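# Carry foam block from desk to recessed far shelf

## Task

Pick up the little foam block lying on the desk and set it down directly on a shelf board (not on top of any box) of the shelving section at the aisle's far end that is set back deeper than the other sections; the robot must not topple or be left leaning, or the goal counts as failed.

## Robot and tools

Robot: a Hello Robot Stretch 4, about 1.6 m tall. It has one arm only: an omni-wheel base (rim within 0.23 m of the base origin), a lift sliding on a mast, a telescoping arm that reaches forward, a wrist with yaw, pitch and roll, and a two-finger gripper. Loose objects may occasionally get nudged by something else.

Frames: the base frame has its origin on the floor below the base centre, x ahead, y to the left, z upward, in metres. hand_pose is a point between the open fingertips in this frame; its printed value may be slightly wrong. The odometry frame is the base frame as it was when the scene began; base_odometry counts only wheel rotation (slip is counted as travel), heading in rad, left positive, -3.142 to 3.142.

move: one action per call, and blocking must always be false (true or missing is refused). The call returns in about 0.5 s while motion continues; a later move overrides only the joints or base it names. An action contains base, joints, or both, optionally with speeds, pace or contact_limits; or end_of_arm by itself.
- base: a relative offset from where the base last reported itself, not a pose. {"translate_m": d} drives straight, forward positive, -2 to 2 m. {"strafe_m": d} slides sideways, left positive, -2 to 2 m. {"rotate_rad": d} spins in place, counter-clockwise (left) positive, -3.2 to 3.2. Only translate_m plus strafe_m may be combined (a straight diagonal, no turning).
- joints: absolute targets by name. lift_m 0 to 1.2; arm_m 0 to 0.55 extension; wrist_yaw_rad -1.134 to 4.276 (0 ahead, positive to the left, 3.14 tucked back, beyond 3.4 the arm may obstruct); wrist_pitch_rad -1.117 to 4.259 (0 level, 1.57 pointing down); wrist_roll_rad -1.117 to 4.259 (0 fingers level, positive clockwise viewed from behind); gripper_m -0.038 to 0.141, the fingertip gap (reading may be off by up to 0.015; -0.02 or less means fingers pressing together). Out-of-range joint targets are clipped and reported; other out-of-range values are refused; unknown keys make the call invalid.
- pace: "slow", "default", "fast", "max" (base 0.1/0.3/0.4/0.6 m/s, lift 0.15/0.3/0.4/0.5 m/s, arm 0.1/0.4/0.6/0.7 m/s; wrist always 1.82 rad/s). A raised lift (over 0.2) reduces base speed. speeds sets a top speed per joint (not gripper_m).
- contact_limits: 0 (lightest) to 1 for arm_m, lift_m, translate_m, strafe_m, rotate_rad, placed only with its own command; default 0.5. Even at 0 the arm needs a firm push to stop; for a gentle press use 0 and aim 1 to 3 mm beyond contact. A base limit persists until the next base command. When lifting a load keep lift_m's limit at 0.15+ for 1 kg.
- {"end_of_arm": "enable_torque"} re-powers wrist or gripper motors that shut off.
- cameras: list from head_camera, head_left_camera, head_right_camera, wrist_camera, all; omitted or ["all"] gives all, [] gives none. Images may lag the state slightly; the pictures line gives their order.

wait: seconds 0 to 10, plus cameras; returns state and images, ending early when motion finishes. wait(0) shows progress under "earlier move".
stop: brakes all running motions (they read "stopped" and hold, possibly still pressing) and re-brakes slack wheels; the "stop:" line tells whether wheels hold.
zoom_image: camera and region [x0, y0, x1, y1] in pixels, top-left origin, at most 504 by 504, of that camera's latest image in this scene.
finished_scene: scene number; ends the scene irreversibly, so the block must stay in place unaided.

Results: move reads "done" or the worst status. base_status and joint_status: done, moving, off_target (resting short, maybe still pushing), contact_stop (held back, goes slack), time_out (after 14 s, target dropped), limit_stop_at_own_body, limit_stop_at_tilt (lean over 6 degrees: lift, arm, wheels slack), torque_fault (motor limp until enable_torque). An uncommanded stop or a refused call cancels the remaining calls in that reply. on_its_own lists what happened without a command ("held at" is a target). lidar_m: 12 distances in 30-degree sectors, the 1st straight ahead, counting counter-clockwise (4th left, 7th behind, 10th right); "-" is nothing seen or closer than 0.25 m. wrist_depth_mm: 7x7 grid of depths 100 to 2000 mm, "-" unknown. base_tilt in degrees (forward, right), about 3 degrees of bias. turned_by_wheels versus turned_by_imu differing by over 0.1 rad in one move suggests a hit or slip. motor_effort is percent of max with the last action's peak in brackets; servo_current is in mA.

Gripping: close to a value over 0.015 below the object's width (about 0.06 below resists tugs); a rise in gripper servo_current shows a firm hold, but the reading and "done" do not. Fingertips pressed on a surface can jam.

Avoid: the gripper over the base with lift low (below 0.2, or 0.45 pointing down); tilting up while rolled; yaw plus pitch below about -1.1; rolling or tilting up while folded back; dropping the block, slamming or pushing hard; driving or turning fast with the arm out under load, which can tip the robot. Camera calibration (intrinsics and T_world_to_cam, base frame to camera) is given per camera, with small per-scene errors.

Each tool is called after "Call:" as name(argument=value, ...), one argument or row to a line, values as JSON.

## Session

Call:
move(
  blocking=false,
)

Scene clock: 0.00 s.
base_odometry: x=+0.000 y=+0.000 heading=+0.000
turned_by_wheels: +0.000
turned_by_imu: +0.000
base_tilt: forward=+0.4 right=+1.5
lidar_m: 1.23 1.23 1.41 2.40 1.42 1.83 2.96 2.95 1.60 1.35 1.35 1.48
base_status: not commanded
joint_positions: lift_m=+0.140 arm_m=+0.002 wrist_yaw_rad=+3.046 wrist_pitch_rad=+0.002 wrist_roll_rad=+0.000 gripper_m=+0.056
joint_status: not commanded
measured_speeds: all 0
motor_effort: lift_m=+20 arm_m=-4 wheel_0=+0 wheel_1=+0 wheel_2=+0
servo_current: wrist_yaw_rad=33 wrist_pitch_rad=33 wrist_roll_rad=26 gripper_m=46
hand_pose: x=-0.1056 y=+0.1144 z=+0.3181 quat_wxyz=(+0.048, -0.001, +0.000, +0.999) (m; base frame)
wrist_depth_mm: 136 139 - - - - - / 114 140 - - - - - / 123 150 - - - - - / 137 192 - - - - - / - - - - - 1921 - / 1118 1138 196 1008 1078 1205 1205 / 798 723 831 152 759 866 854
pictures: head_camera, head_left_camera, head_right_camera, wrist_camera

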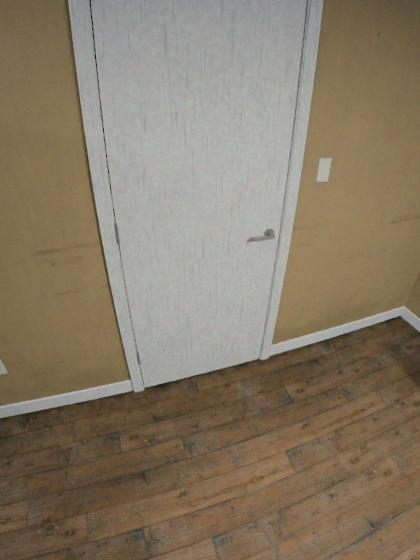

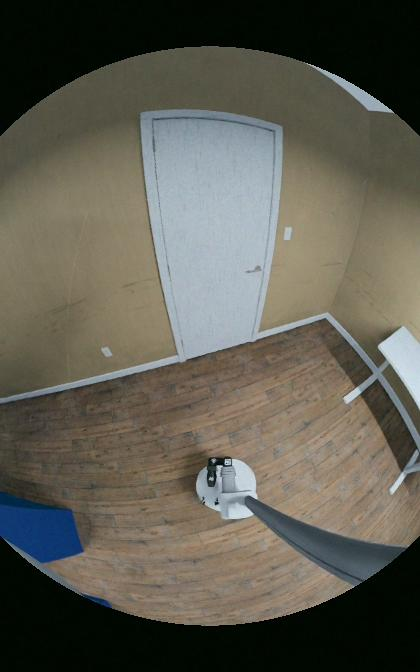

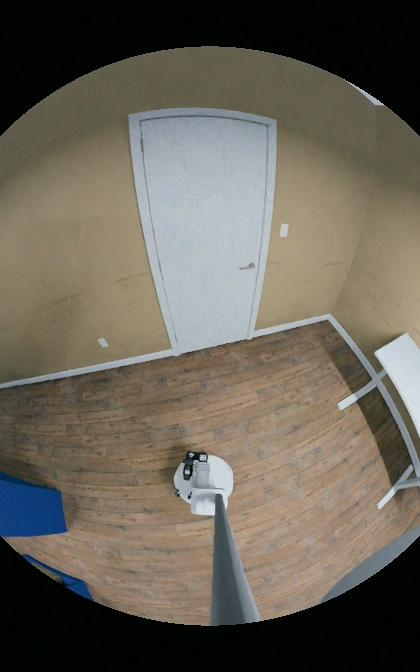

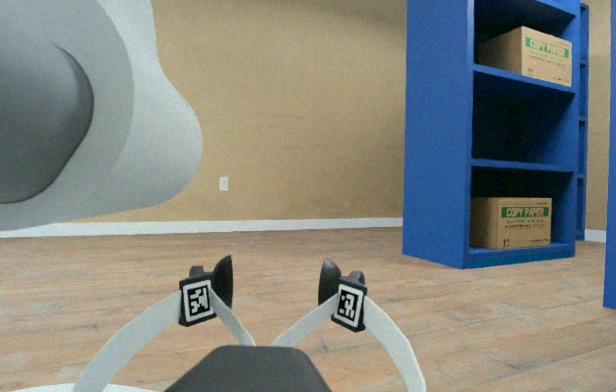

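Call:
move(
  base={"rotate_rad": -1.5},
  joints={"lift_m": 0.95, "wrist_yaw_rad": 0, "gripper_m": 0.12},
  pace="max",
  blocking=false,
  cameras=[],
)

Call:
wait(
  seconds=3,
)

Scene clock: 5.23 s.
move: moving
base_odometry: x=+0.000 y=+0.000 heading=-0.523
turned_by_wheels: -0.523
turned_by_imu: -0.514
base_tilt: forward=+0.4 right=+1.4
lidar_m: 1.47 1.24 1.23 1.45 2.46 1.43 1.87 2.94 2.94 1.58 1.34 1.34
base_status: rotate_rad moving
joint_positions: lift_m=+0.271 arm_m=+0.002 wrist_yaw_rad=+2.349 wrist_pitch_rad=+0.002 wrist_roll_rad=+0.000 gripper_m=+0.076
joint_status: lift_m moving; wrist_yaw_rad moving; gripper_m moving
measured_speeds: translate_m=+0.000 strafe_m=+0.000 rotate_rad=-1.985 lift_m=+0.495 arm_m=+0.000 wrist_yaw_rad=-1.818 wrist_pitch_rad=+0.000 wrist_roll_rad=+0.000
motor_effort: lift_m=+29(29) arm_m=-4(4) wheel_0=+8(10) wheel_1=+11(11) wheel_2=+10(11)
servo_current: wrist_yaw_rad=98(143) wrist_pitch_rad=39(52) wrist_roll_rad=26(33) gripper_m=72(111)
hand_pose: x=+0.0329 y=+0.2667 z=+0.4487 quat_wxyz=(+0.386, -0.001, +0.000, +0.923) (m; base frame)
wrist_depth_mm: - - - - - - - / - - - - - - - / - - - - - - - / - - - - - - - / 1921 - - - - - - / 1464 1366 198 1537 195 1576 1537 / 1042 878 1078 149 976 1042 1118
pictures: none
No camera images: "cameras" was empty.

Scene clock: 7.13 s.
earlier move: done
base_odometry: x=+0.000 y=+0.000 heading=-1.500
turned_by_wheels: -0.978
turned_by_imu: -0.968
base_tilt: forward=+0.5 right=+1.5
lidar_m: 1.33 1.35 1.38 1.22 1.26 1.55 2.84 1.43 1.83 2.93 2.93 1.53
base_status: done
joint_positions: lift_m=+0.950 arm_m=+0.002 wrist_yaw_rad=+0.003 wrist_pitch_rad=+0.002 wrist_roll_rad=+0.000 gripper_m=+0.120
joint_status: all done
measured_speeds: all 0
motor_effort: lift_m=+23(29) arm_m=-4(4) wheel_0=+1(10) wheel_1=-2(12) wheel_2=-2(12)
servo_current: wrist_yaw_rad=39(143) wrist_pitch_rad=39(52) wrist_roll_rad=33(33) gripper_m=39(111)
hand_pose: x=+0.4619 y=-0.0864 z=+1.1273 quat_wxyz=(+1.000, +0.000, +0.001, +0.002) (m; base frame)
wrist_depth_mm: - - - - - - - / - - - - - - - / - - - - - - - / - - - - - - - / - - - - - - - / - 186 171 - 195 - - / - - - - - - -
wait: 1.90 of 3 s (the move ended)
pictures: head_camera, head_left_camera, head_right_camera, wrist_camera
camera_calibration:
wrist_camera: T_world_to_cam=[[-0.0444966, -0.998062, 0.0434965, -0.137494], [-0.0246502, -0.0424295, -0.998795, 1.18667], [0.998705, -0.0455152, -0.0227145, -0.209974], [0, 0, 0, 1]] pos_world=[0.232835, -0.0964349, 1.18645]

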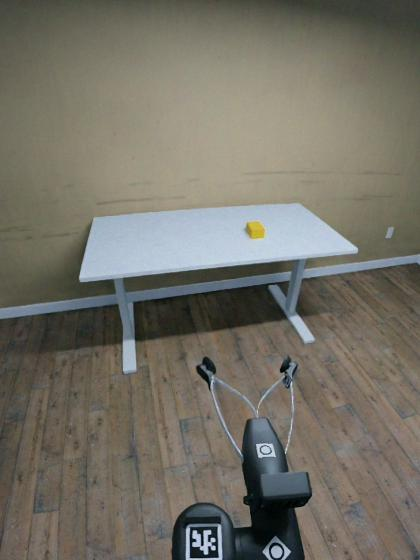

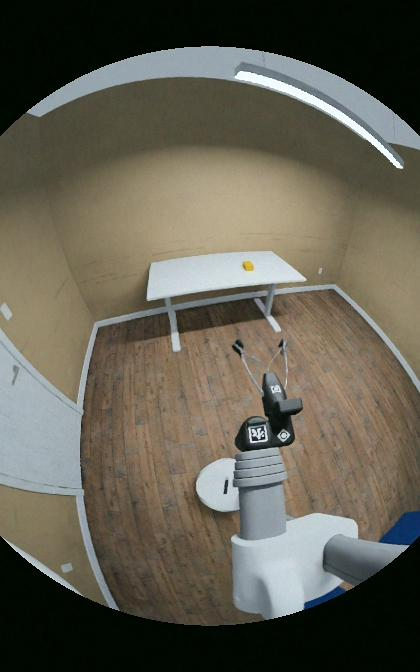

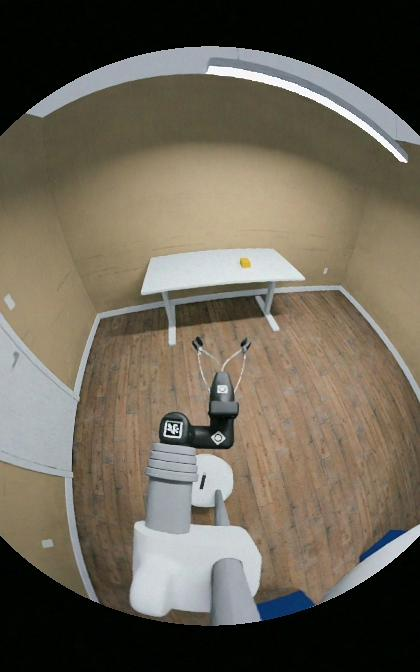

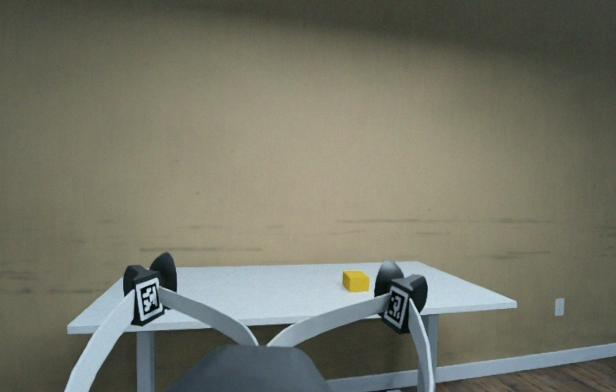

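Call:
move(
  base={"translate_m": 0.97, "strafe_m": -0.26},
  joints={"wrist_pitch_rad": 0.8},
  pace="fast",
  blocking=false,
  cameras=[],
)

Call:
wait(
  seconds=6,
  cameras=["head_camera","wrist_camera"],
)

Scene clock: 30.50 s.
move: moving
base_odometry: x=-0.008 y=-0.041 heading=-1.500
turned_by_wheels: +0.000
turned_by_imu: -0.001
base_tilt: forward=+0.4 right=+1.4
lidar_m: 1.31 1.32 1.39 1.24 1.27 1.54 1.50 1.46 1.84 2.94 2.93 1.48
base_status: translate_m moving; strafe_m moving
joint_positions: lift_m=+0.950 arm_m=+0.002 wrist_yaw_rad=+0.003 wrist_pitch_rad=+0.658 wrist_roll_rad=+0.000 gripper_m=+0.120
joint_status: wrist_pitch_rad moving
measured_speeds: translate_m=+0.156 strafe_m=-0.040 rotate_rad=-0.003 lift_m=+0.000 arm_m=+0.000 wrist_yaw_rad=+0.000 wrist_pitch_rad=+1.650 wrist_roll_rad=+0.000
motor_effort: lift_m=+23(23) arm_m=-4(4) wheel_0=+8(9) wheel_1=+4(5) wheel_2=-11(11)
servo_current: wrist_yaw_rad=33(39) wrist_pitch_rad=26(78) wrist_roll_rad=33(33) gripper_m=46(52)
hand_pose: x=+0.4016 y=-0.0866 z=+0.9515 quat_wxyz=(+0.946, -0.001, +0.323, +0.002) (m; base frame)
wrist_depth_mm: - - - - - - - / - - - - - - - / - - - - - - - / 1863 1983 1983 - - - - / 1618 1618 1661 1661 1708 1708 1756 / 1366 220 1308 1430 198 1464 1464 / 1205 1182 1281 143 1229 1229 1281
pictures: none
No camera images: "cameras" was empty.

Scene clock: 34.13 s.
earlier move: done
base_odometry: x=-0.191 y=-0.986 heading=-1.500
turned_by_wheels: +0.000
turned_by_imu: -0.002
base_tilt: forward=+0.4 right=+1.4
lidar_m: 0.46 0.46 0.56 1.72 1.68 2.08 2.31 2.41 2.81 2.47 0.86 0.53
base_status: done
joint_positions: lift_m=+0.950 arm_m=+0.002 wrist_yaw_rad=+0.003 wrist_pitch_rad=+0.799 wrist_roll_rad=+0.000 gripper_m=+0.120
joint_status: all done
measured_speeds: all 0
motor_effort: lift_m=+23(23) arm_m=-4(4) wheel_0=+0(10) wheel_1=+1(6) wheel_2=+2(11)
servo_current: wrist_yaw_rad=33(59) wrist_pitch_rad=39(78) wrist_roll_rad=26(33) gripper_m=39(59)
hand_pose: x=+0.3745 y=-0.0868 z=+0.9212 quat_wxyz=(+0.921, -0.001, +0.389, +0.002) (m; base frame)
wrist_depth_mm: - - - - - - - / - - - 569 - - - / - - - - - - - / - - - - - - - / - - - 1281 1308 1397 1397 / 1160 197 1138 1255 198 1255 1229 / 1078 1060 1098 143 1098 1098 1138
wait: 3.63 of 6 s (the move ended)
pictures: head_camera, wrist_camera
camera_calibration:
wrist_camera: T_world_to_cam=[[0.000961944, -0.997902, 0.0647388, -0.169303], [-0.731805, -0.0448229, -0.680038, 0.949631], [0.681513, -0.0467221, -0.730313, 0.643103], [0, 0, 0, 1]] pos_world=[0.256824, -0.0963358, 1.12641]

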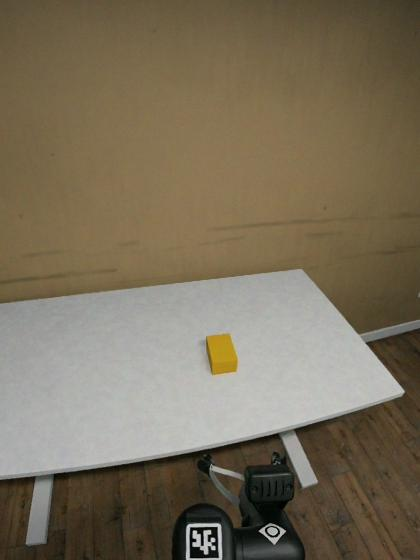

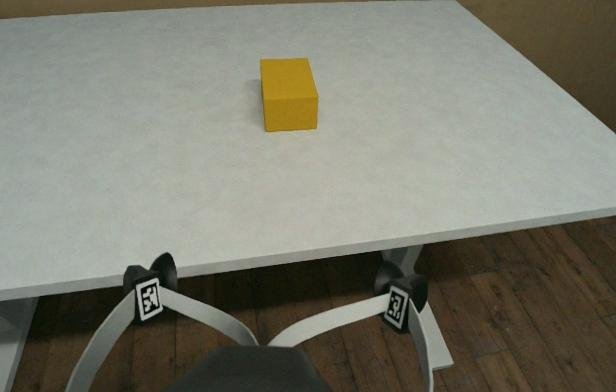

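Call:
move(
  joints={"arm_m": 0.41, "wrist_yaw_rad": 0.09, "lift_m": 0.91, "gripper_m": 0.14},
  pace="fast",
  base={"strafe_m": -0.015},
  blocking=false,
  cameras=[],
)

Call:
wait(
  seconds=3,
  cameras=["head_camera","wrist_camera"],
)

Scene clock: 47.57 s.
move: moving
base_odometry: x=-0.206 y=-0.987 heading=-1.500
turned_by_wheels: +0.000
turned_by_imu: -0.001
base_tilt: forward=+0.3 right=+1.3
lidar_m: 0.46 0.46 0.56 1.73 1.74 2.09 2.32 2.39 2.81 2.46 0.85 0.54
base_status: strafe_m moving
joint_positions: lift_m=+0.911 arm_m=+0.081 wrist_yaw_rad=+0.087 wrist_pitch_rad=+0.799 wrist_roll_rad=+0.000 gripper_m=+0.133
joint_status: lift_m moving; arm_m moving; wrist_yaw_rad moving; gripper_m moving
measured_speeds: translate_m=+0.000 strafe_m=+0.000 rotate_rad=+0.000 lift_m=-0.036 arm_m=+0.297 wrist_yaw_rad=+0.000 wrist_pitch_rad=+0.000 wrist_roll_rad=+0.000
motor_effort: lift_m=+15(21) arm_m=+7(9) wheel_0=+1(9) wheel_1=-1(9) wheel_2=+0(2)
servo_current: wrist_yaw_rad=33(117) wrist_pitch_rad=26(52) wrist_roll_rad=26(33) gripper_m=98(98)
hand_pose: x=+0.4595 y=-0.0697 z=+0.8826 quat_wxyz=(+0.920, -0.017, +0.389, +0.040) (m; base frame)
wrist_depth_mm: - - - - - - - / - - - 488 - - - / - - - 492 - - - / - - - - - - - / - - - - - - - / - 192 182 1138 200 1182 1205 / 1025 1025 1060 - 1098 1078 1078
pictures: none
No camera images: "cameras" was empty.

Scene clock: 49.00 s.
earlier move: done
base_odometry: x=-0.206 y=-0.987 heading=-1.500
turned_by_wheels: +0.000
turned_by_imu: +0.000
base_tilt: forward=+0.4 right=+1.3
lidar_m: 0.44 0.47 0.57 1.71 1.72 2.09 2.31 2.41 2.78 2.45 0.86 0.50
base_status: done
joint_positions: lift_m=+0.910 arm_m=+0.410 wrist_yaw_rad=+0.087 wrist_pitch_rad=+0.799 wrist_roll_rad=+0.000 gripper_m=+0.140
joint_status: all done
measured_speeds: all 0
motor_effort: lift_m=+14(21) arm_m=+6(9) wheel_0=+2(9) wheel_1=+0(9) wheel_2=+0(2)
servo_current: wrist_yaw_rad=33(117) wrist_pitch_rad=39(52) wrist_roll_rad=26(39) gripper_m=46(98)
hand_pose: x=+0.7885 y=-0.0697 z=+0.8818 quat_wxyz=(+0.920, -0.017, +0.389, +0.040) (m; base frame)
wrist_depth_mm: - - - - - - - / - - - - - - - / - - - - - - - / - - - - - - - / - - 297 298 - - - / - 187 272 273 195 - - / - - - - - - -
wait: 1.43 of 3 s (the move ended)
pictures: head_camera, wrist_camera
camera_calibration:
wrist_camera: T_world_to_cam=[[0.0841715, -0.994347, 0.064721, -0.215412], [-0.72567, -0.105681, -0.679878, 1.21741], [0.682875, 0.0102603, -0.730464, 0.336066], [0, 0, 0, 1]] pos_world=[0.672075, -0.0889861, 1.08711]

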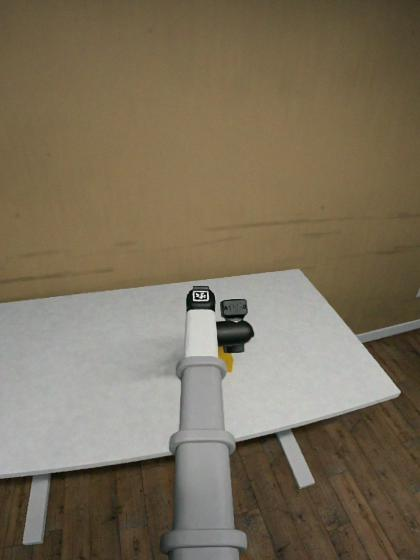

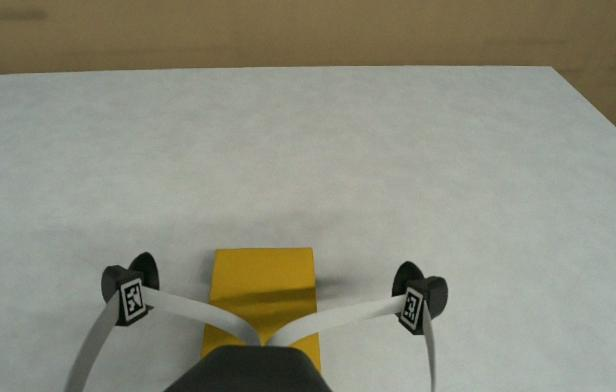

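Call:
move(
  joints={"lift_m": 0.825, "arm_m": 0.418},
  contact_limits={"lift_m": 0.2},
  blocking=false,
  cameras=[],
)

Call:
wait(
  seconds=2,
  cameras=["head_right_camera","wrist_camera"],
)

Scene clock: 55.37 s.
move: moving
base_odometry: x=-0.206 y=-0.987 heading=-1.500
turned_by_wheels: +0.000
turned_by_imu: -0.001
base_tilt: forward=+0.5 right=+1.4
lidar_m: 0.46 0.47 0.58 1.71 1.71 2.07 2.30 2.41 2.80 2.46 0.88 0.51
base_status: not commanded
joint_positions: lift_m=+0.871 arm_m=+0.418 wrist_yaw_rad=+0.087 wrist_pitch_rad=+0.799 wrist_roll_rad=+0.000 gripper_m=+0.140
joint_status: lift_m moving; arm_m moving
measured_speeds: translate_m=+0.000 strafe_m=+0.000 rotate_rad=+0.000 lift_m=-0.149 arm_m=+0.000 wrist_yaw_rad=+0.000 wrist_pitch_rad=+0.000 wrist_roll_rad=+0.000
motor_effort: lift_m=+11(14) arm_m=+8(8) wheel_0=+2(2) wheel_1=-1(1) wheel_2=+0(0)
servo_current: wrist_yaw_rad=33(46) wrist_pitch_rad=52(52) wrist_roll_rad=33(33) gripper_m=39(52)
contact_limits: lift_m 0.2
hand_pose: x=+0.7965 y=-0.0697 z=+0.8426 quat_wxyz=(+0.920, -0.017, +0.389, +0.040) (m; base frame)
wrist_depth_mm: - - - - - - - / - - - - - - - / - - - - - - - / - - - - - - - / - - 266 267 - - - / - 187 226 238 195 - - / - - 216 - - - -
pictures: none
No camera images: "cameras" was empty.

Scene clock: 56.20 s.
earlier move: done
base_odometry: x=-0.206 y=-0.987 heading=-1.500
turned_by_wheels: +0.000
turned_by_imu: +0.000
base_tilt: forward=+0.4 right=+1.3
lidar_m: 0.45 0.45 0.57 1.72 1.68 2.11 2.31 2.40 2.80 2.45 0.90 0.50
base_status: not commanded
joint_positions: lift_m=+0.826 arm_m=+0.418 wrist_yaw_rad=+0.087 wrist_pitch_rad=+0.799 wrist_roll_rad=+0.000 gripper_m=+0.140
joint_status: all done
measured_speeds: all 0
motor_effort: lift_m=+12(15) arm_m=+6(8) wheel_0=+2(2) wheel_1=+0(1) wheel_2=+0(0)
servo_current: wrist_yaw_rad=39(46) wrist_pitch_rad=33(52) wrist_roll_rad=26(39) gripper_m=39(52)
contact_limits: lift_m 0.2
hand_pose: x=+0.7965 y=-0.0697 z=+0.7970 quat_wxyz=(+0.920, -0.017, +0.389, +0.040) (m; base frame)
wrist_depth_mm: - - - - - - - / - - - - - - - / - - - - - - - / - - 229 231 - - - / - - 207 208 - - - / - 182 183 185 195 - - / - 163 167 - - - -
wait: 0.83 of 2 s (the move ended)
pictures: head_right_camera, wrist_camera
camera_calibration:
wrist_camera: T_world_to_cam=[[0.0841715, -0.994347, 0.064721, -0.210597], [-0.72567, -0.105681, -0.679878, 1.16556], [0.682875, 0.0102603, -0.730464, 0.26866], [0, 0, 0, 1]] pos_world=[0.680075, -0.0889861, 1.00231]

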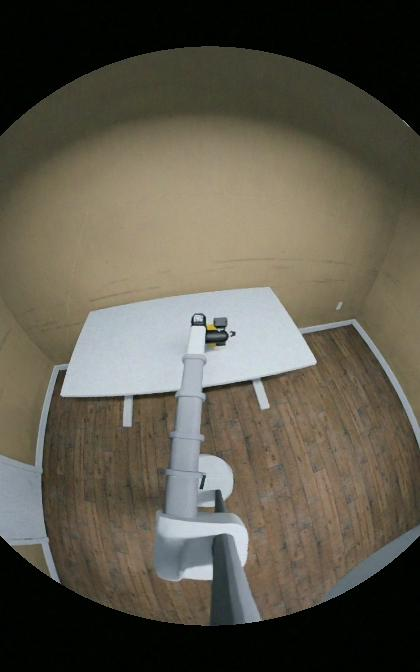

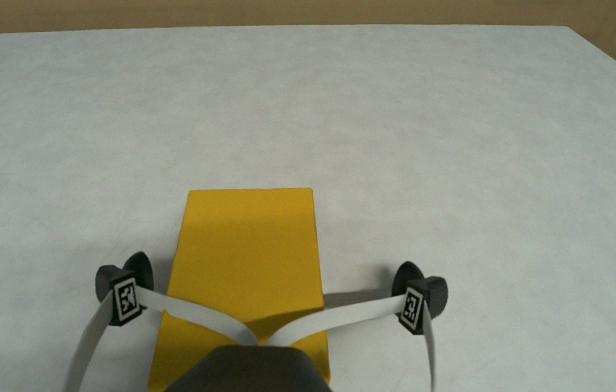

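Call:
move(
  joints={"gripper_m": 0.02},
  blocking=false,
  cameras=[],
)

Call:
wait(
  seconds=2.5,
  cameras=["wrist_camera"],
)

Call:
move(
  joints={"lift_m": 0.95},
  blocking=false,
  cameras=[],
)

Call:
wait(
  seconds=1,
  cameras=["wrist_camera"],
)

Scene clock: 64.97 s.
move: moving
base_odometry: x=-0.206 y=-0.987 heading=-1.500
turned_by_wheels: +0.000
turned_by_imu: -0.001
base_tilt: forward=+0.3 right=+1.2
lidar_m: 0.46 0.45 0.53 1.71 1.70 2.10 2.31 2.40 2.80 2.45 0.88 0.53
base_status: not commanded
joint_positions: lift_m=+0.826 arm_m=+0.418 wrist_yaw_rad=+0.087 wrist_pitch_rad=+0.799 wrist_roll_rad=+0.000 gripper_m=+0.128
joint_status: gripper_m moving
measured_speeds: translate_m=+0.000 strafe_m=+0.000 rotate_rad=+0.000 lift_m=+0.000 arm_m=+0.000 wrist_yaw_rad=+0.004 wrist_pitch_rad=+0.000 wrist_roll_rad=+0.000
motor_effort: lift_m=+12(12) arm_m=+6(7) wheel_0=+2(2) wheel_1=+0(1) wheel_2=+0(0)
servo_current: wrist_yaw_rad=33(46) wrist_pitch_rad=39(52) wrist_roll_rad=26(33) gripper_m=78(91)
contact_limits: lift_m 0.2
hand_pose: x=+0.7965 y=-0.0696 z=+0.7970 quat_wxyz=(+0.920, -0.017, +0.389, +0.040) (m; base frame)
wrist_depth_mm: - - - - - - - / - - - - - - - / - - - - - - - / - - 229 230 - - - / - - 206 208 - - - / - 182 183 185 196 - - / - 160 167 - - - -
pictures: none
No camera images: "cameras" was empty.

Scene clock: 66.60 s.
earlier move: done
base_odometry: x=-0.206 y=-0.987 heading=-1.500
turned_by_wheels: +0.000
turned_by_imu: +0.000
base_tilt: forward=+0.3 right=+1.4
lidar_m: 0.46 0.46 0.57 1.72 1.71 2.09 2.30 2.43 2.82 2.46 0.90 0.54
base_status: not commanded
joint_positions: lift_m=+0.825 arm_m=+0.418 wrist_yaw_rad=+0.087 wrist_pitch_rad=+0.799 wrist_roll_rad=+0.000 gripper_m=+0.021
joint_status: all done
measured_speeds: all 0
motor_effort: lift_m=+13(13) arm_m=+6(7) wheel_0=+2(2) wheel_1=-1(1) wheel_2=+0(0)
servo_current: wrist_yaw_rad=33(46) wrist_pitch_rad=33(59) wrist_roll_rad=26(33) gripper_m=117(273)
contact_limits: lift_m 0.2
hand_pose: x=+0.7966 y=-0.0695 z=+0.7969 quat_wxyz=(+0.920, -0.017, +0.389, +0.040) (m; base frame)
wrist_depth_mm: - - - - - - - / - - - - - - - / - - - - - - - / - - 207 207 - - - / - - 187 189 - - - / - 177 167 167 179 - - / - - 151 151 - - -
wait: 1.63 of 2.5 s (the move ended)
pictures: wrist_camera
camera_calibration:
wrist_camera: T_world_to_cam=[[0.0847312, -0.994301, 0.0647031, -0.210958], [-0.725603, -0.106077, -0.679888, 1.16549], [0.682877, 0.0106589, -0.730456, 0.268544], [0, 0, 0, 1]] pos_world=[0.680175, -0.0889872, 1.00221]

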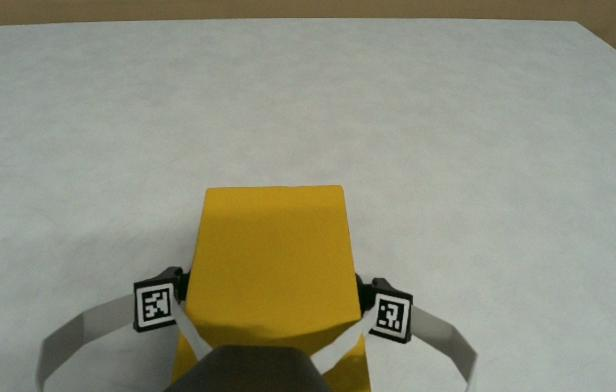

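Scene clock: 67.10 s.
move: moving
base_odometry: x=-0.206 y=-0.987 heading=-1.500
turned_by_wheels: +0.000
turned_by_imu: +0.000
base_tilt: forward=+0.3 right=+1.5
lidar_m: 0.46 0.46 0.55 1.73 1.69 2.05 2.31 2.42 2.79 2.47 0.86 0.51
base_status: not commanded
joint_positions: lift_m=+0.864 arm_m=+0.418 wrist_yaw_rad=+0.087 wrist_pitch_rad=+0.799 wrist_roll_rad=+0.000 gripper_m=+0.021
joint_status: lift_m moving
measured_speeds: translate_m=+0.000 strafe_m=+0.000 rotate_rad=+0.000 lift_m=+0.149 arm_m=+0.000 wrist_yaw_rad=+0.000 wrist_pitch_rad=+0.000 wrist_roll_rad=+0.000
motor_effort: lift_m=+25(26) arm_m=+6(7) wheel_0=+2(2) wheel_1=-1(1) wheel_2=+0(0)
servo_current: wrist_yaw_rad=39(39) wrist_pitch_rad=46(46) wrist_roll_rad=20(33) gripper_m=117(130)
hand_pose: x=+0.7966 y=-0.0695 z=+0.8353 quat_wxyz=(+0.920, -0.017, +0.389, +0.040) (m; base frame)
wrist_depth_mm: - - - - - - - / - - - - - - - / - - - - - - - / - - 206 208 - - - / - - 187 188 - - - / - 177 167 167 179 - - / - - 151 151 - - -
pictures: none
No camera images: "cameras" was empty.

Scene clock: 68.10 s.
earlier move: moving
base_odometry: x=-0.206 y=-0.987 heading=-1.500
turned_by_wheels: +0.000
turned_by_imu: +0.000
base_tilt: forward=+0.3 right=+1.3
lidar_m: 0.42 0.44 0.56 1.72 1.73 2.08 2.32 2.40 2.81 2.46 0.88 0.55
base_status: not commanded
joint_positions: lift_m=+0.950 arm_m=+0.418 wrist_yaw_rad=+0.087 wrist_pitch_rad=+0.799 wrist_roll_rad=+0.000 gripper_m=+0.021
joint_status: lift_m moving
measured_speeds: all 0
motor_effort: lift_m=+24(27) arm_m=+6(7) wheel_0=+2(2) wheel_1=+0(1) wheel_2=+0(0)
servo_current: wrist_yaw_rad=39(46) wrist_pitch_rad=39(46) wrist_roll_rad=33(33) gripper_m=117(130)
hand_pose: x=+0.7966 y=-0.0695 z=+0.9210 quat_wxyz=(+0.920, -0.017, +0.389, +0.040) (m; base frame)
wrist_depth_mm: - - - - - - - / - - - - - - - / - - - - - - - / - - 206 207 - - - / - - 187 187 - - - / - 176 167 167 179 - - / - - 150 151 - - -
wait: 1.00 s; no rest
pictures: wrist_camera
camera_calibration:
wrist_camera: T_world_to_cam=[[0.0847312, -0.994301, 0.0647031, -0.218988], [-0.725603, -0.106077, -0.679888, 1.24986], [0.682877, 0.0106589, -0.730456, 0.359194], [0, 0, 0, 1]] pos_world=[0.680175, -0.0889872, 1.12631]

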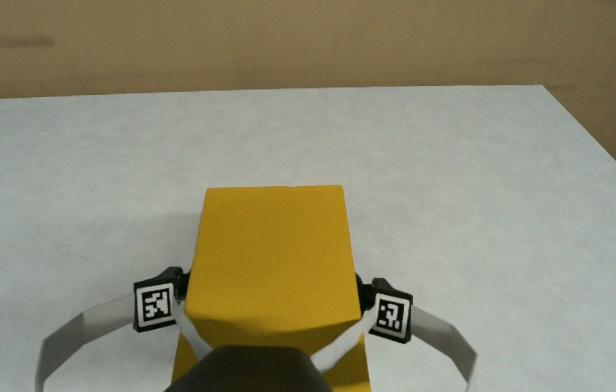

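Call:
move(
  base={"translate_m": -0.8, "strafe_m": 0.15},
  joints={"arm_m": 0.02, "lift_m": 1.0},
  pace="fast",
  blocking=false,
  cameras=[],
)

Call:
wait(
  seconds=5,
  cameras=[],
)

Call:
move(
  base={"rotate_rad": 3.07},
  pace="max",
  blocking=false,
  cameras=[],
)

Call:
wait(
  seconds=5,
)

Scene clock: 80.40 s.
earlier move: done
move: moving
base_odometry: x=-0.201 y=-0.946 heading=-1.500
turned_by_wheels: +0.000
turned_by_imu: -0.001
base_tilt: forward=+0.4 right=+1.3
lidar_m: 0.48 0.51 0.60 1.70 1.68 2.03 2.27 2.39 2.82 2.49 2.43 0.57
base_status: translate_m moving; strafe_m moving
joint_positions: lift_m=+0.996 arm_m=+0.340 wrist_yaw_rad=+0.087 wrist_pitch_rad=+0.799 wrist_roll_rad=+0.000 gripper_m=+0.021
joint_status: lift_m moving; arm_m moving
measured_speeds: translate_m=-0.153 strafe_m=+0.029 rotate_rad=-0.001 lift_m=+0.069 arm_m=-0.298 wrist_yaw_rad=+0.000 wrist_pitch_rad=+0.000 wrist_roll_rad=+0.000
motor_effort: lift_m=+24(27) arm_m=-6(9) wheel_0=-8(9) wheel_1=-5(5) wheel_2=+9(11)
servo_current: wrist_yaw_rad=39(46) wrist_pitch_rad=46(46) wrist_roll_rad=26(33) gripper_m=117(124)
hand_pose: x=+0.7183 y=-0.0695 z=+0.9674 quat_wxyz=(+0.920, -0.017, +0.389, +0.040) (m; base frame)
wrist_depth_mm: - - - - - - - / - - - - - - - / - - - - - - - / - - 208 207 - - - / - - 187 188 - - - / - 177 167 167 179 - - / - - 150 151 - - -
pictures: none
No camera images: "cameras" was empty.

Scene clock: 83.53 s.
earlier move: done
base_odometry: x=-0.112 y=-0.178 heading=-1.500
turned_by_wheels: +0.000
turned_by_imu: +0.000
base_tilt: forward=+0.5 right=+1.4
lidar_m: 1.21 1.20 1.62 1.40 1.40 1.74 1.53 1.58 1.85 2.78 2.79 1.33
base_status: done
joint_positions: lift_m=+1.000 arm_m=+0.020 wrist_yaw_rad=+0.087 wrist_pitch_rad=+0.800 wrist_roll_rad=+0.000 gripper_m=+0.021
joint_status: all done
measured_speeds: all 0
motor_effort: lift_m=+24(27) arm_m=-6(9) wheel_0=-1(10) wheel_1=+0(6) wheel_2=-2(12)
servo_current: wrist_yaw_rad=33(46) wrist_pitch_rad=39(65) wrist_roll_rad=20(39) gripper_m=124(130)
hand_pose: x=+0.3990 y=-0.0695 z=+0.9710 quat_wxyz=(+0.920, -0.017, +0.389, +0.040) (m; base frame)
wrist_depth_mm: - - - - - - - / - - - - - - - / 1808 1921 1863 1921 1921 1983 1983 / 1576 1618 1537 213 1661 1618 1708 / 1366 1397 188 189 1430 1464 1464 / 1229 181 167 167 179 1336 1336 / 1098 1118 151 151 1118 1118 1182
wait: 3.13 of 5 s (the move ended)
pictures: none
No camera images: "cameras" was empty.

Scene clock: 84.03 s.
move: moving
base_odometry: x=-0.112 y=-0.178 heading=-1.291
turned_by_wheels: +0.209
turned_by_imu: +0.206
base_tilt: forward=+0.4 right=+1.4
lidar_m: 1.20 1.28 1.47 1.41 1.50 2.03 1.55 1.85 2.91 2.79 2.86 1.25
base_status: rotate_rad moving
joint_positions: lift_m=+1.000 arm_m=+0.020 wrist_yaw_rad=+0.087 wrist_pitch_rad=+0.800 wrist_roll_rad=+0.000 gripper_m=+0.021
joint_status: not commanded
measured_speeds: translate_m=+0.001 strafe_m=-0.001 rotate_rad=+0.795 lift_m=+0.000 arm_m=+0.000 wrist_yaw_rad=+0.000 wrist_pitch_rad=+0.000 wrist_roll_rad=+0.000
motor_effort: lift_m=+24(24) arm_m=-6(6) wheel_0=-6(7) wheel_1=-6(7) wheel_2=-6(7)
servo_current: wrist_yaw_rad=33(39) wrist_pitch_rad=39(46) wrist_roll_rad=33(33) gripper_m=124(130)
hand_pose: x=+0.3990 y=-0.0695 z=+0.9710 quat_wxyz=(+0.920, -0.017, +0.389, +0.040) (m; base frame)
wrist_depth_mm: - - - - - - - / - - - - - - - / 1863 1863 1921 1983 1921 1983 1983 / 1576 1576 1537 213 1661 1661 1708 / 1366 1397 188 187 1464 1430 1464 / 1229 181 167 167 180 1336 1281 / 1098 1098 150 151 1098 1118 1205
pictures: none
No camera images: "cameras" was empty.

Scene clock: 86.73 s.
earlier move: done
base_odometry: x=-0.113 y=-0.178 heading=+1.569
turned_by_wheels: +2.860
turned_by_imu: +2.823
base_tilt: forward=+0.4 right=+1.3
lidar_m: 2.67 1.56 1.85 2.80 2.79 1.47 1.19 1.19 1.72 1.38 1.39 1.62
base_status: done
joint_positions: lift_m=+1.000 arm_m=+0.020 wrist_yaw_rad=+0.087 wrist_pitch_rad=+0.800 wrist_roll_rad=+0.000 gripper_m=+0.021
joint_status: not commanded
measured_speeds: all 0
motor_effort: lift_m=+23(24) arm_m=-6(6) wheel_0=-2(9) wheel_1=-1(8) wheel_2=-2(8)
servo_current: wrist_yaw_rad=33(46) wrist_pitch_rad=46(52) wrist_roll_rad=26(33) gripper_m=117(130)
hand_pose: x=+0.3990 y=-0.0695 z=+0.9711 quat_wxyz=(+0.920, -0.017, +0.389, +0.040) (m; base frame)
wrist_depth_mm: - - - - - - - / - - - - - - - / 1863 - 1863 1921 1921 1921 - / 1618 1576 1537 213 1661 1661 1576 / 1397 1397 189 188 1430 1464 1430 / 1229 181 167 167 179 1308 1308 / 1078 1118 150 151 1098 1118 1182
wait: 2.70 of 5 s (the move ended)
pictures: head_camera, head_left_camera, head_right_camera, wrist_camera
camera_calibration:
wrist_camera: T_world_to_cam=[[0.0847467, -0.9943, 0.0646974, -0.188538], [-0.725698, -0.106086, -0.679785, 0.995332], [0.682774, 0.0106588, -0.730552, 0.667444], [0, 0, 0, 1]] pos_world=[0.282575, -0.0889872, 1.17641]

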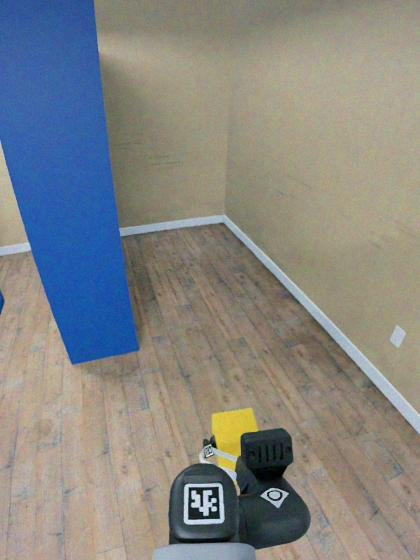

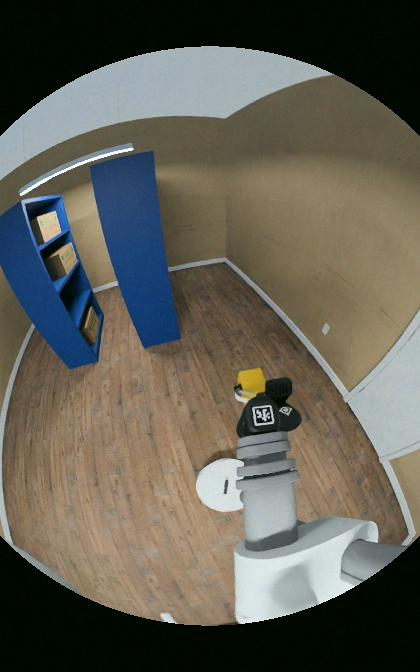

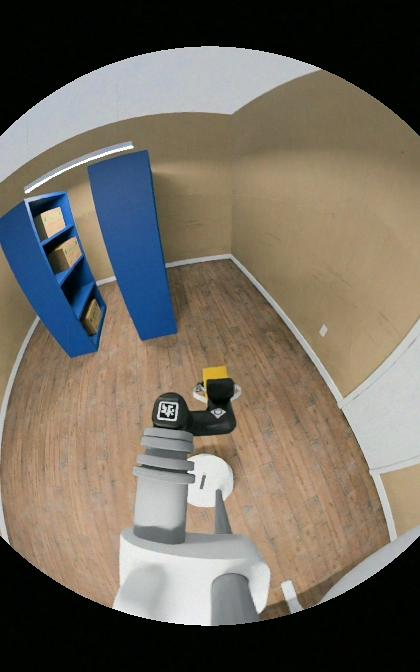

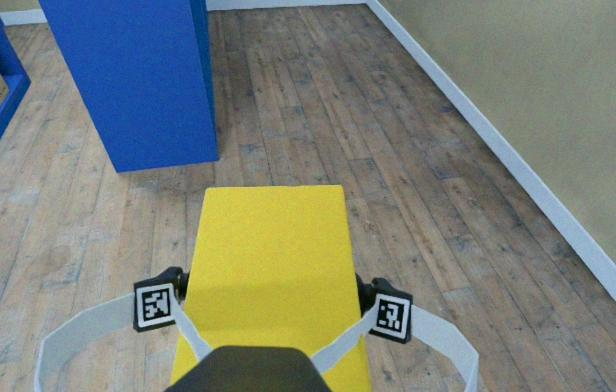

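Call:
move(
  base={"translate_m": 0.4, "strafe_m": 0.85},
  pace="fast",
  blocking=false,
  cameras=[],
)

Call:
wait(
  seconds=5,
  cameras=[],
)

Call:
move(
  base={"rotate_rad": 0.33},
  blocking=false,
  cameras=[],
)

Call:
wait(
  seconds=2,
)

Scene clock: 114.07 s.
move: moving
base_odometry: x=-0.148 y=-0.162 heading=+1.569
turned_by_wheels: +0.000
turned_by_imu: -0.001
base_tilt: forward=+0.4 right=+1.2
lidar_m: 1.54 1.50 1.82 2.78 2.74 1.52 1.23 1.23 1.77 1.45 1.40 1.63
base_status: translate_m moving; strafe_m moving
joint_positions: lift_m=+1.000 arm_m=+0.020 wrist_yaw_rad=+0.087 wrist_pitch_rad=+0.800 wrist_roll_rad=+0.000 gripper_m=+0.021
joint_status: not commanded
measured_speeds: translate_m=+0.064 strafe_m=+0.133 rotate_rad=+0.000 lift_m=+0.000 arm_m=+0.000 wrist_yaw_rad=+0.000 wrist_pitch_rad=+0.000 wrist_roll_rad=+0.000
motor_effort: lift_m=+23(23) arm_m=-6(6) wheel_0=-8(9) wheel_1=+9(10) wheel_2=-5(7)
servo_current: wrist_yaw_rad=39(46) wrist_pitch_rad=46(52) wrist_roll_rad=26(33) gripper_m=111(130)
hand_pose: x=+0.3990 y=-0.0695 z=+0.9711 quat_wxyz=(+0.920, -0.017, +0.389, +0.040) (m; base frame)
wrist_depth_mm: - - - - - - - / - - - - - - - / 1863 - 1921 1921 1921 1863 - / 1576 1618 1576 213 1618 1708 1576 / 1366 1397 188 188 1464 1464 1430 / 1229 181 167 167 179 1336 1281 / 1098 1138 150 151 1098 1118 1182
pictures: none
No camera images: "cameras" was empty.

Scene clock: 117.67 s.
earlier move: done
base_odometry: x=-0.962 y=+0.223 heading=+1.569
turned_by_wheels: +0.000
turned_by_imu: +0.002
base_tilt: forward=+0.4 right=+1.4
lidar_m: 0.98 0.97 1.03 2.13 2.09 2.39 1.84 1.83 2.12 2.11 2.10 1.10
base_status: done
joint_positions: lift_m=+1.000 arm_m=+0.020 wrist_yaw_rad=+0.087 wrist_pitch_rad=+0.800 wrist_roll_rad=+0.000 gripper_m=+0.021
joint_status: not commanded
measured_speeds: all 0
motor_effort: lift_m=+23(23) arm_m=-6(6) wheel_0=+0(9) wheel_1=-3(12) wheel_2=+0(7)
servo_current: wrist_yaw_rad=33(46) wrist_pitch_rad=26(59) wrist_roll_rad=26(33) gripper_m=117(130)
hand_pose: x=+0.3990 y=-0.0695 z=+0.9711 quat_wxyz=(+0.920, -0.017, +0.389, +0.040) (m; base frame)
wrist_depth_mm: - - - 1078 - - - / - - - 1205 - - - / - 1756 1863 1336 - 1921 - / 1229 1537 1576 209 - 1708 1708 / - 1397 189 188 1430 1464 1430 / 1205 179 167 167 179 1336 1308 / 1078 1118 150 151 1098 1118 1182
wait: 3.60 of 5 s (the move ended)
pictures: none
No camera images: "cameras" was empty.

Scene clock: 118.17 s.
move: moving
base_odometry: x=-0.962 y=+0.223 heading=+1.774
turned_by_wheels: +0.204
turned_by_imu: +0.202
base_tilt: forward=+0.4 right=+1.2
lidar_m: 0.97 0.98 2.27 2.12 2.16 2.75 1.85 1.86 2.25 2.09 2.13 1.01
base_status: rotate_rad moving
joint_positions: lift_m=+1.000 arm_m=+0.020 wrist_yaw_rad=+0.087 wrist_pitch_rad=+0.800 wrist_roll_rad=+0.000 gripper_m=+0.021
joint_status: not commanded
measured_speeds: translate_m=+0.002 strafe_m=+0.001 rotate_rad=+0.675 lift_m=+0.000 arm_m=+0.000 wrist_yaw_rad=+0.000 wrist_pitch_rad=+0.000 wrist_roll_rad=+0.000
motor_effort: lift_m=+23(23) arm_m=-6(6) wheel_0=-4(7) wheel_1=-4(6) wheel_2=-5(7)
servo_current: wrist_yaw_rad=33(46) wrist_pitch_rad=33(46) wrist_roll_rad=33(33) gripper_m=117(117)
hand_pose: x=+0.3990 y=-0.0695 z=+0.9711 quat_wxyz=(+0.920, -0.017, +0.389, +0.040) (m; base frame)
wrist_depth_mm: - - - - 1025 - - / - - - - - - - / - 1336 1863 1808 - - 1983 / - 1397 1537 213 - - 1708 / - - 188 187 - 1464 1464 / 1229 181 167 167 179 1281 1308 / 1078 1118 150 151 1118 1118 1182
pictures: none
No camera images: "cameras" was empty.

Scene clock: 118.87 s.
earlier move: done
base_odometry: x=-0.962 y=+0.223 heading=+1.899
turned_by_wheels: +0.125
turned_by_imu: +0.123
base_tilt: forward=+0.2 right=+1.5
lidar_m: 1.10 0.98 2.15 2.11 2.22 2.73 1.86 1.92 2.14 2.09 2.18 0.97
base_status: done
joint_positions: lift_m=+1.000 arm_m=+0.020 wrist_yaw_rad=+0.087 wrist_pitch_rad=+0.800 wrist_roll_rad=+0.000 gripper_m=+0.021
joint_status: not commanded
measured_speeds: all 0
motor_effort: lift_m=+23(23) arm_m=-6(6) wheel_0=-3(7) wheel_1=+0(6) wheel_2=-2(7)
servo_current: wrist_yaw_rad=33(46) wrist_pitch_rad=46(52) wrist_roll_rad=26(33) gripper_m=124(124)
hand_pose: x=+0.3990 y=-0.0695 z=+0.9711 quat_wxyz=(+0.920, -0.017, +0.389, +0.040) (m; base frame)
wrist_depth_mm: - - - - 1756 976 - / - - - - 1756 - - / - - 1430 1863 1808 - - / 1537 - 213 213 1336 - - / 1366 1336 187 188 - - 1430 / 1229 181 167 168 179 1281 1281 / 1098 1118 150 151 1118 1098 1182
wait: 0.70 of 2 s (the move ended)
pictures: head_camera, head_left_camera, head_right_camera, wrist_camera
camera_calibration:
wrist_camera: T_world_to_cam=[[0.0847467, -0.9943, 0.0646974, -0.188538], [-0.725698, -0.106086, -0.679785, 0.995332], [0.682774, 0.0106588, -0.730552, 0.667444], [0, 0, 0, 1]] pos_world=[0.282575, -0.0889872, 1.17641]

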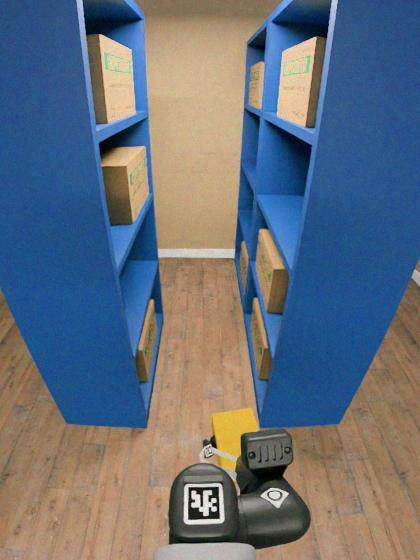

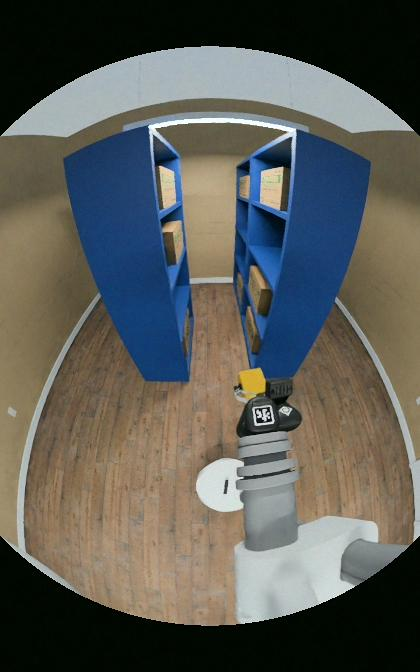

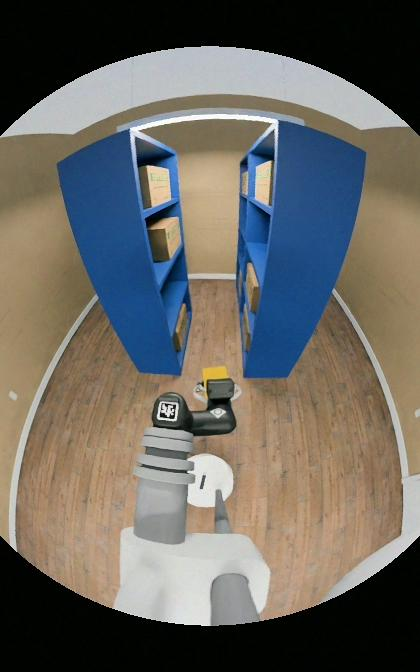

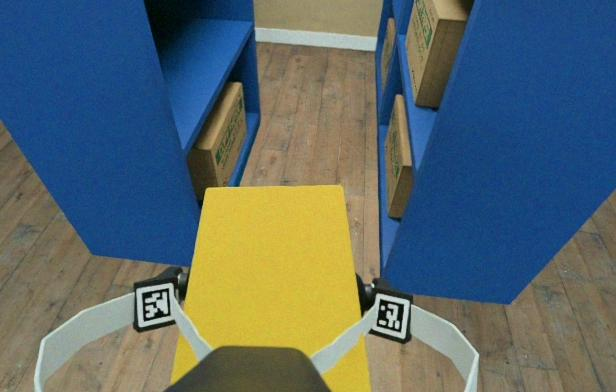

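Call:
zoom_image(
  camera="head_camera",
  region=[80, 0, 340, 440],
)

Scaled by 1.145 from the camera's 420x560 image, which has a finer 1200x1600 frame.

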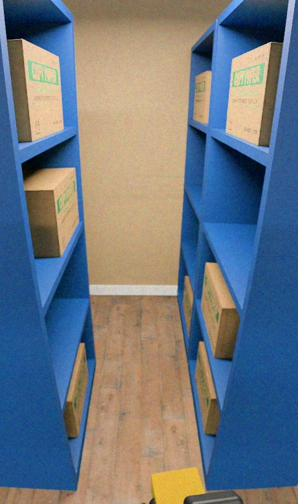

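Call:
move(
  base={"translate_m": 1.95, "strafe_m": -0.02},
  contact_limits={"translate_m": 0.25, "strafe_m": 0.25},
  blocking=false,
  cameras=[],
)

Call:
wait(
  seconds=3.2,
  cameras=["head_camera","head_left_camera"],
)

Call:
wait(
  seconds=7,
)

"contact_limits": translate_m and strafe_m are given together and make one move, which takes one limit: state it under one of them only
Scene clock: 137.77 s.
base_odometry: x=-0.962 y=+0.223 heading=+1.899
turned_by_wheels: +0.000
turned_by_imu: -0.001
base_tilt: forward=+0.3 right=+1.3
lidar_m: 1.11 0.96 2.18 2.10 2.24 2.72 1.86 1.92 2.16 2.09 2.18 0.99
base_status: done
joint_positions: lift_m=+1.000 arm_m=+0.020 wrist_yaw_rad=+0.087 wrist_pitch_rad=+0.800 wrist_roll_rad=+0.000 gripper_m=+0.021
joint_status: not commanded
measured_speeds: all 0
motor_effort: lift_m=+23(23) arm_m=-6(6) wheel_0=-3(7) wheel_1=-1(6) wheel_2=-2(7)
servo_current: wrist_yaw_rad=26(46) wrist_pitch_rad=46(52) wrist_roll_rad=20(33) gripper_m=117(124)
hand_pose: x=+0.3990 y=-0.0695 z=+0.9711 quat_wxyz=(+0.920, -0.017, +0.389, +0.040) (m; base frame)
wrist_depth_mm: - - - - 1756 960 - / - - - - 1756 - - / - - 1430 1921 1756 - - / 1576 - 212 213 1366 - - / 1366 1336 187 188 - - 1464 / 1229 181 167 167 179 1281 1308 / 1118 1138 150 151 1118 1098 1182
pictures: none

not run: a call was refused earlier in this reply.

not run: a call was refused earlier in this reply.

Call:
move(
  base={"translate_m": 1.95, "strafe_m": -0.02},
  contact_limits={"translate_m": 0.25},
  blocking=false,
  cameras=[],
)

Call:
wait(
  seconds=8,
)

Scene clock: 149.23 s.
move: moving
base_odometry: x=-0.972 y=+0.254 heading=+1.899
turned_by_wheels: +0.000
turned_by_imu: -0.001
base_tilt: forward=+0.4 right=+1.2
lidar_m: 1.13 0.94 2.18 2.11 2.21 2.77 1.91 1.95 2.14 2.07 2.20 0.93
base_status: translate_m moving; strafe_m moving
joint_positions: lift_m=+1.000 arm_m=+0.020 wrist_yaw_rad=+0.087 wrist_pitch_rad=+0.800 wrist_roll_rad=+0.000 gripper_m=+0.021
joint_status: not commanded
measured_speeds: translate_m=+0.124 strafe_m=+0.001 rotate_rad=+0.000 lift_m=+0.000 arm_m=+0.000 wrist_yaw_rad=+0.000 wrist_pitch_rad=+0.000 wrist_roll_rad=+0.000
motor_effort: lift_m=+23(23) arm_m=-6(6) wheel_0=+6(6) wheel_1=+4(6) wheel_2=-9(10)
servo_current: wrist_yaw_rad=39(39) wrist_pitch_rad=39(52) wrist_roll_rad=33(33) gripper_m=117(124)
contact_limits: translate_m 0.25
hand_pose: x=+0.3990 y=-0.0695 z=+0.9711 quat_wxyz=(+0.920, -0.017, +0.389, +0.040) (m; base frame)
wrist_depth_mm: - - - - 1499 960 - / - - - - 1366 - - / - - 1464 1808 1808 - - / - - 213 213 1397 - - / 1397 - 187 188 - - 1430 / 1205 181 167 168 179 1255 1281 / 1078 1118 150 151 1118 1118 1182
pictures: none
No camera images: "cameras" was empty.

Scene clock: 156.73 s.
earlier move: done
base_odometry: x=-1.571 y=+2.075 heading=+1.899
turned_by_wheels: +0.000
turned_by_imu: -0.003
base_tilt: forward=+0.3 right=+1.4
lidar_m: 0.84 0.89 0.76 0.27 0.29 0.44 - 0.43 0.29 0.26 0.30 0.43
base_status: done
joint_positions: lift_m=+1.000 arm_m=+0.020 wrist_yaw_rad=+0.087 wrist_pitch_rad=+0.800 wrist_roll_rad=+0.000 gripper_m=+0.021
joint_status: not commanded
measured_speeds: all 0
motor_effort: lift_m=+23(23) arm_m=-6(6) wheel_0=+1(8) wheel_1=+1(8) wheel_2=+0(11)
servo_current: wrist_yaw_rad=39(52) wrist_pitch_rad=33(65) wrist_roll_rad=26(39) gripper_m=124(130)
contact_limits: translate_m 0.25
hand_pose: x=+0.3990 y=-0.0695 z=+0.9711 quat_wxyz=(+0.920, -0.017, +0.389, +0.040) (m; base frame)
wrist_depth_mm: - - - - - 517 466 / - - - - - 591 402 / - - - - - 661 621 / - - 207 208 - 715 707 / - - 187 188 891 - - / 1182 181 167 167 179 - - / 1042 1118 150 151 157 - -
wait: 7.50 of 8 s (the move ended)
pictures: head_camera, head_left_camera, head_right_camera, wrist_camera
camera_calibration:
wrist_camera: T_world_to_cam=[[0.0847467, -0.9943, 0.0646974, -0.188538], [-0.725698, -0.106086, -0.679785, 0.995332], [0.682774, 0.0106588, -0.730552, 0.667444], [0, 0, 0, 1]] pos_world=[0.282575, -0.0889872, 1.17641]

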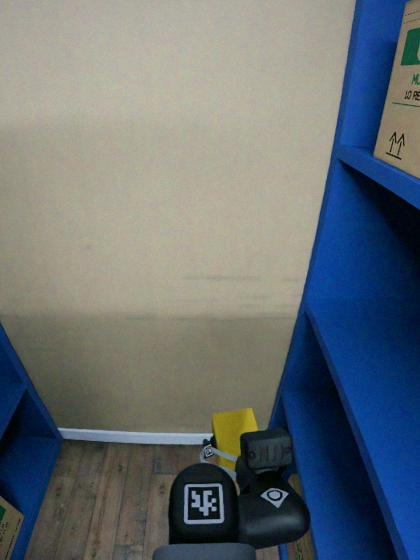

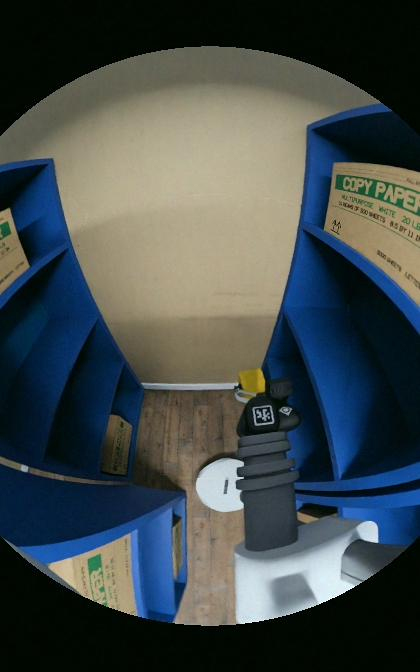

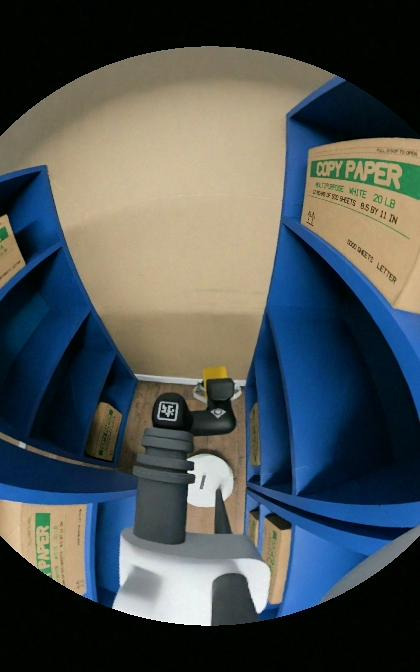

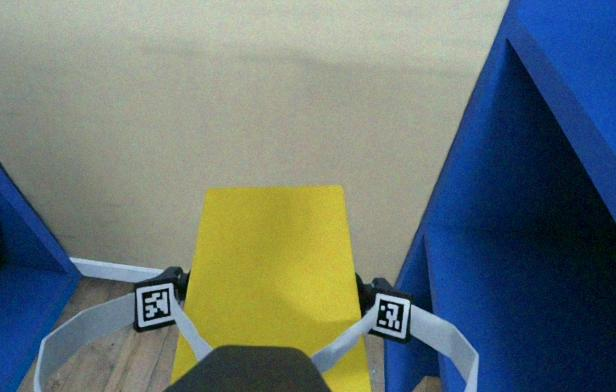

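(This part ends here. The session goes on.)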